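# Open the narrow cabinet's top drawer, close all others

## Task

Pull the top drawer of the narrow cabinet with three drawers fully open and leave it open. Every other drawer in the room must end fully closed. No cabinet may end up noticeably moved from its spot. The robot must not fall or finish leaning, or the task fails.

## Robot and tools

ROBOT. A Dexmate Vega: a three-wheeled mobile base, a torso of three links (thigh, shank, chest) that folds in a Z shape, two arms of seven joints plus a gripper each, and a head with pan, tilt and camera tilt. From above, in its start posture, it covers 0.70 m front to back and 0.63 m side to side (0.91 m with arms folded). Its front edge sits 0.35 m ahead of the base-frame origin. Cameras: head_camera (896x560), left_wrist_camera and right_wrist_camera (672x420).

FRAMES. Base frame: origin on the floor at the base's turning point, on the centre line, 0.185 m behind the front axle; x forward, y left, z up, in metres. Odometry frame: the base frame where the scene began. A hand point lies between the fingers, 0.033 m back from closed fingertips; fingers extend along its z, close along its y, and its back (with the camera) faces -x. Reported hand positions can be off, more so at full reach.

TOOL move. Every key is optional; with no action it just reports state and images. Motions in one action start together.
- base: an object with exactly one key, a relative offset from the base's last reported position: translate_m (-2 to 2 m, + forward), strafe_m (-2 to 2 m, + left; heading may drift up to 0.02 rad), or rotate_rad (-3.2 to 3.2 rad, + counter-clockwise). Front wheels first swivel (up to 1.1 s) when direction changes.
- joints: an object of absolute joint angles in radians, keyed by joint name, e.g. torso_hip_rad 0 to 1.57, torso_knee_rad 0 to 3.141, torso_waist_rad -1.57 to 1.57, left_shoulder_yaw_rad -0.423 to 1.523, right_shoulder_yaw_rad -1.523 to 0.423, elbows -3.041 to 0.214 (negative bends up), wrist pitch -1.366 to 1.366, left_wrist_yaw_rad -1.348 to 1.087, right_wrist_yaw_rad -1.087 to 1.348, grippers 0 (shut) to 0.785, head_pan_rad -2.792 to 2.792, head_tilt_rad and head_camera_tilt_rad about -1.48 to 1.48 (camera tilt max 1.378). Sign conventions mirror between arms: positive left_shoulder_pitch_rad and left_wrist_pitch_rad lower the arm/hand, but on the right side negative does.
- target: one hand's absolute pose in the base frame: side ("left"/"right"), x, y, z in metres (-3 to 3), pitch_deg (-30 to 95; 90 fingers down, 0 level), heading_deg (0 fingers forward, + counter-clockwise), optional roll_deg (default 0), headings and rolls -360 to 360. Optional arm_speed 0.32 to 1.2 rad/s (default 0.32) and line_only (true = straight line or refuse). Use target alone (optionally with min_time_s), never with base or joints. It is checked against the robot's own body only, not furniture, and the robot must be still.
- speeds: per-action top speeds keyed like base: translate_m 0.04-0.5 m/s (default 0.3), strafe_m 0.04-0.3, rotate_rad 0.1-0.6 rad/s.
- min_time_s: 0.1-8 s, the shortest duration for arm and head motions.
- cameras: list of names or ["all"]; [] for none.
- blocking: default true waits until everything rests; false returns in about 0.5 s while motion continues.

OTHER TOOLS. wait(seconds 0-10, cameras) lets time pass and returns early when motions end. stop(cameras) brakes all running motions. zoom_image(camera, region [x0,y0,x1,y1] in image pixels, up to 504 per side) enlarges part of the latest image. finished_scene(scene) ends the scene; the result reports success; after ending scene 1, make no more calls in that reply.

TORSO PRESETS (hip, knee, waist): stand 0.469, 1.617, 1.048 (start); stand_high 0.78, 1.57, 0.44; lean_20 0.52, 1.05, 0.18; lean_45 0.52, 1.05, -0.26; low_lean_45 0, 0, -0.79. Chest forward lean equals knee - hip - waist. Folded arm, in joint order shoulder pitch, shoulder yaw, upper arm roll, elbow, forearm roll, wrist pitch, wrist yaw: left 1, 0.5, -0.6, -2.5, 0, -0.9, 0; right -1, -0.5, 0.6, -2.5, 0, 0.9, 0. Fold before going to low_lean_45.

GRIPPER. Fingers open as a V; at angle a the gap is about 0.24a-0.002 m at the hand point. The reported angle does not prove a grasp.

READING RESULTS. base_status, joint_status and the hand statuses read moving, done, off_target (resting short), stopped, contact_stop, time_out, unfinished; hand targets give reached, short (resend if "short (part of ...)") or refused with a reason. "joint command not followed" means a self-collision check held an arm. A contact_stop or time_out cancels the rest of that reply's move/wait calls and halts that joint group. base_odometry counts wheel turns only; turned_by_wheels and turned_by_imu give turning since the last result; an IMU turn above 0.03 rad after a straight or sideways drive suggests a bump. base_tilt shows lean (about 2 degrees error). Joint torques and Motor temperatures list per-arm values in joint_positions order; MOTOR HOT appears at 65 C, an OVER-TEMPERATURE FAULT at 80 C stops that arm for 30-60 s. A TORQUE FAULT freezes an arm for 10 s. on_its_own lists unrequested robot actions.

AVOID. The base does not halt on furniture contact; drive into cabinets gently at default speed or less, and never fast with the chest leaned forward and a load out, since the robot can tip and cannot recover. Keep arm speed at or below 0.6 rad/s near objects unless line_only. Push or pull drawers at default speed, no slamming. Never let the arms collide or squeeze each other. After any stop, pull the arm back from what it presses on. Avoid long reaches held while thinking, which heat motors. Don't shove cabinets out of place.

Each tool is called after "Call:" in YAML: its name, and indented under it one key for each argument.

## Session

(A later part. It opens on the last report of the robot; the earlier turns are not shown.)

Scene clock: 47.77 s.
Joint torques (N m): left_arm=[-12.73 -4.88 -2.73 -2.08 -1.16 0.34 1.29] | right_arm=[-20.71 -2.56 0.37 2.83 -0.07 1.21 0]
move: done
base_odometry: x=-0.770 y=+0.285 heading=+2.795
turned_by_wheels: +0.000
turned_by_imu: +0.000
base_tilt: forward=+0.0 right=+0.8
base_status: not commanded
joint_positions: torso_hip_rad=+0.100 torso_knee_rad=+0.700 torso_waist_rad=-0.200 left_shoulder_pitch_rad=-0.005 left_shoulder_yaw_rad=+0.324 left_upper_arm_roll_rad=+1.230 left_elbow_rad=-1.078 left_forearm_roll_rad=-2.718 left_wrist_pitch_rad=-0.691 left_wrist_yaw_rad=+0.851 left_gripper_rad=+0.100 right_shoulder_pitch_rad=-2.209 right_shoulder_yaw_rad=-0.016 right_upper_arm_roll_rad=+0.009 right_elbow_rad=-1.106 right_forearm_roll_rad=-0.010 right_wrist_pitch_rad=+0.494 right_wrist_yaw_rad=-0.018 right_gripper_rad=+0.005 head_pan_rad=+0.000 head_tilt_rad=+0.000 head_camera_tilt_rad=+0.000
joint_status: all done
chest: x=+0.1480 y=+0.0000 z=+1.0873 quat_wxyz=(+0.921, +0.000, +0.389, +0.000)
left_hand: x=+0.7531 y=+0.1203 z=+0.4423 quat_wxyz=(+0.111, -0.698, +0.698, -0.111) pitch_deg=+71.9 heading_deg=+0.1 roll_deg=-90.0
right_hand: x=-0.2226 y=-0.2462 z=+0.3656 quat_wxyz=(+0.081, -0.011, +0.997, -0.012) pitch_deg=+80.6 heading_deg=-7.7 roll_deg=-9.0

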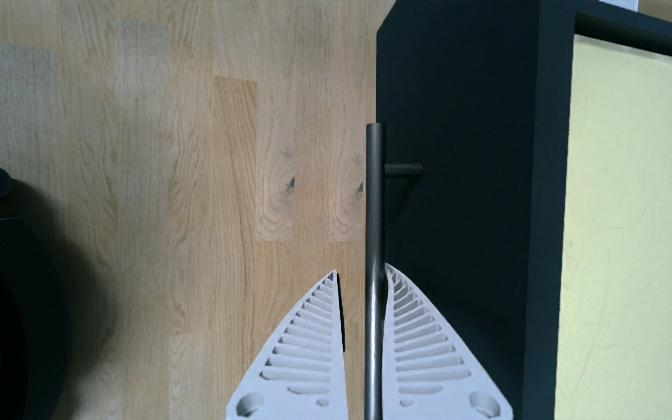

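Call:
move:
  target: {"side":"left","x":0.761,"y":0.12,"z":0.4425,"pitch_deg":72,"heading_deg":0,"roll_deg":90,"line_only":true}

Call:
move:
  target: {"side":"left","x":0.738,"y":0.12,"z":0.512,"pitch_deg":72,"heading_deg":0,"roll_deg":90,"line_only":true}

Call:
move:
  base: {"translate_m": -0.15}
  cameras: ["head_camera","left_wrist_camera"]

Scene clock: 49.77 s.
Joint torques (N m): left_arm=[-31.61 -3.81 -11.07 -2.44 0.88 0.22 -0.47] | right_arm=[-20.61 -2.26 0.37 2.75 -0.05 1.18 0]
move: done
base_odometry: x=-0.770 y=+0.285 heading=+2.795
turned_by_wheels: +0.000
turned_by_imu: +0.000
base_tilt: forward=+0.0 right=+0.8
base_status: not commanded
joint_positions: torso_hip_rad=+0.100 torso_knee_rad=+0.700 torso_waist_rad=-0.200 left_shoulder_pitch_rad=-0.023 left_shoulder_yaw_rad=+0.296 left_upper_arm_roll_rad=+1.230 left_elbow_rad=-1.013 left_forearm_roll_rad=-2.726 left_wrist_pitch_rad=-0.657 left_wrist_yaw_rad=+0.846 left_gripper_rad=+0.100 right_shoulder_pitch_rad=-2.209 right_shoulder_yaw_rad=-0.016 right_upper_arm_roll_rad=+0.009 right_elbow_rad=-1.106 right_forearm_roll_rad=-0.010 right_wrist_pitch_rad=+0.494 right_wrist_yaw_rad=-0.018 right_gripper_rad=+0.005 head_pan_rad=+0.000 head_tilt_rad=+0.000 head_camera_tilt_rad=+0.000
joint_status: not commanded
chest: x=+0.1481 y=+0.0000 z=+1.0873 quat_wxyz=(+0.921, +0.000, +0.389, +0.000)
left_hand: x=+0.7602 y=+0.1202 z=+0.4421 quat_wxyz=(+0.111, -0.698, +0.698, -0.110) pitch_deg=+72.0 heading_deg=+0.1 roll_deg=-89.9
left_hand_status: reached (straight line, planned for 0.5 s): 1 mm and 0.0 deg off.
right_hand: x=-0.2226 y=-0.2462 z=+0.3656 quat_wxyz=(+0.081, -0.011, +0.997, -0.012) pitch_deg=+80.6 heading_deg=-7.7 roll_deg=-9.0
pictures: none

Scene clock: 52.77 s.
Joint torques (N m): left_arm=[-31.07 2.79 -7.59 -3.69 1.7 -0.32 -0.03] | right_arm=[-20.64 -1.68 0.37 2.75 -0.02 1.21 -0.03]
move: done
base_odometry: x=-0.770 y=+0.285 heading=+2.795
turned_by_wheels: +0.000
turned_by_imu: +0.000
base_tilt: forward=+0.1 right=+0.7
base_status: not commanded
joint_positions: torso_hip_rad=+0.100 torso_knee_rad=+0.700 torso_waist_rad=-0.200 left_shoulder_pitch_rad=-0.040 left_shoulder_yaw_rad=+0.483 left_upper_arm_roll_rad=+1.243 left_elbow_rad=-1.454 left_forearm_roll_rad=-2.671 left_wrist_pitch_rad=-0.892 left_wrist_yaw_rad=+1.031 left_gripper_rad=+0.100 right_shoulder_pitch_rad=-2.209 right_shoulder_yaw_rad=-0.016 right_upper_arm_roll_rad=+0.009 right_elbow_rad=-1.106 right_forearm_roll_rad=-0.010 right_wrist_pitch_rad=+0.494 right_wrist_yaw_rad=-0.018 right_gripper_rad=+0.005 head_pan_rad=+0.000 head_tilt_rad=+0.000 head_camera_tilt_rad=+0.000
joint_status: not commanded
chest: x=+0.1481 y=+0.0000 z=+1.0873 quat_wxyz=(+0.921, +0.000, +0.389, +0.000)
left_hand: x=+0.7382 y=+0.1199 z=+0.5112 quat_wxyz=(+0.110, -0.698, +0.698, -0.111) pitch_deg=+72.0 heading_deg=+0.0 roll_deg=+90.0
left_hand_status: reached (straight line, planned for 1.7 s): 1 mm and 0.0 deg off.
right_hand: x=-0.2226 y=-0.2462 z=+0.3656 quat_wxyz=(+0.081, -0.011, +0.997, -0.012) pitch_deg=+80.6 heading_deg=-7.7 roll_deg=-9.0
pictures: none

Scene clock: 54.87 s.
Joint torques (N m): left_arm=[-31.37 2.46 -7.78 -3.78 1.73 -0.53 -0.03] | right_arm=[-20.67 -1.43 0.4 2.78 -0.01 1.08 0]
move: done
base_odometry: x=-0.629 y=+0.235 heading=+2.796
turned_by_wheels: +0.001
turned_by_imu: +0.002
base_tilt: forward=+0.1 right=+0.8
base_status: done
joint_positions: torso_hip_rad=+0.100 torso_knee_rad=+0.700 torso_waist_rad=-0.200 left_shoulder_pitch_rad=-0.040 left_shoulder_yaw_rad=+0.484 left_upper_arm_roll_rad=+1.243 left_elbow_rad=-1.457 left_forearm_roll_rad=-2.670 left_wrist_pitch_rad=-0.894 left_wrist_yaw_rad=+1.033 left_gripper_rad=+0.100 right_shoulder_pitch_rad=-2.209 right_shoulder_yaw_rad=-0.016 right_upper_arm_roll_rad=+0.009 right_elbow_rad=-1.106 right_forearm_roll_rad=-0.010 right_wrist_pitch_rad=+0.494 right_wrist_yaw_rad=-0.018 right_gripper_rad=+0.005 head_pan_rad=+0.000 head_tilt_rad=+0.000 head_camera_tilt_rad=+0.000
joint_status: not commanded
chest: x=+0.1482 y=+0.0000 z=+1.0872 quat_wxyz=(+0.921, +0.000, +0.389, +0.000)
left_hand: x=+0.7379 y=+0.1199 z=+0.5118 quat_wxyz=(+0.110, -0.698, +0.698, -0.111) pitch_deg=+72.0 heading_deg=+0.0 roll_deg=+90.0
right_hand: x=-0.2227 y=-0.2462 z=+0.3656 quat_wxyz=(+0.081, -0.011, +0.997, -0.012) pitch_deg=+80.6 heading_deg=-7.7 roll_deg=-9.0

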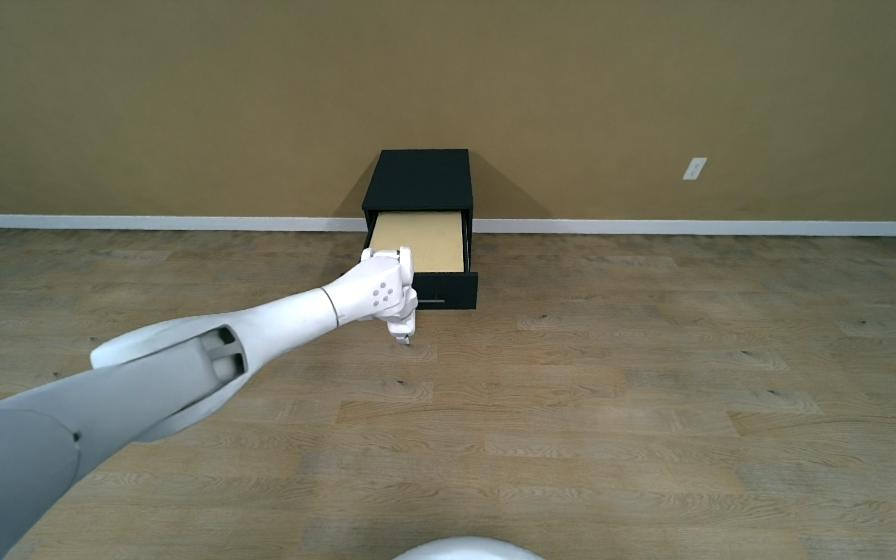

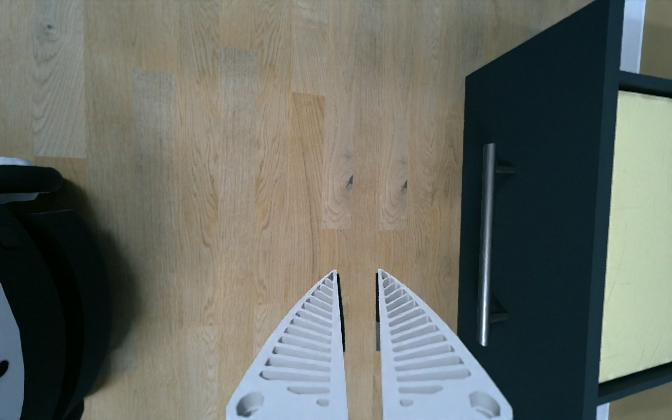

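Call:
finished_scene:
  scene: 2

The scene is finished: the task was done.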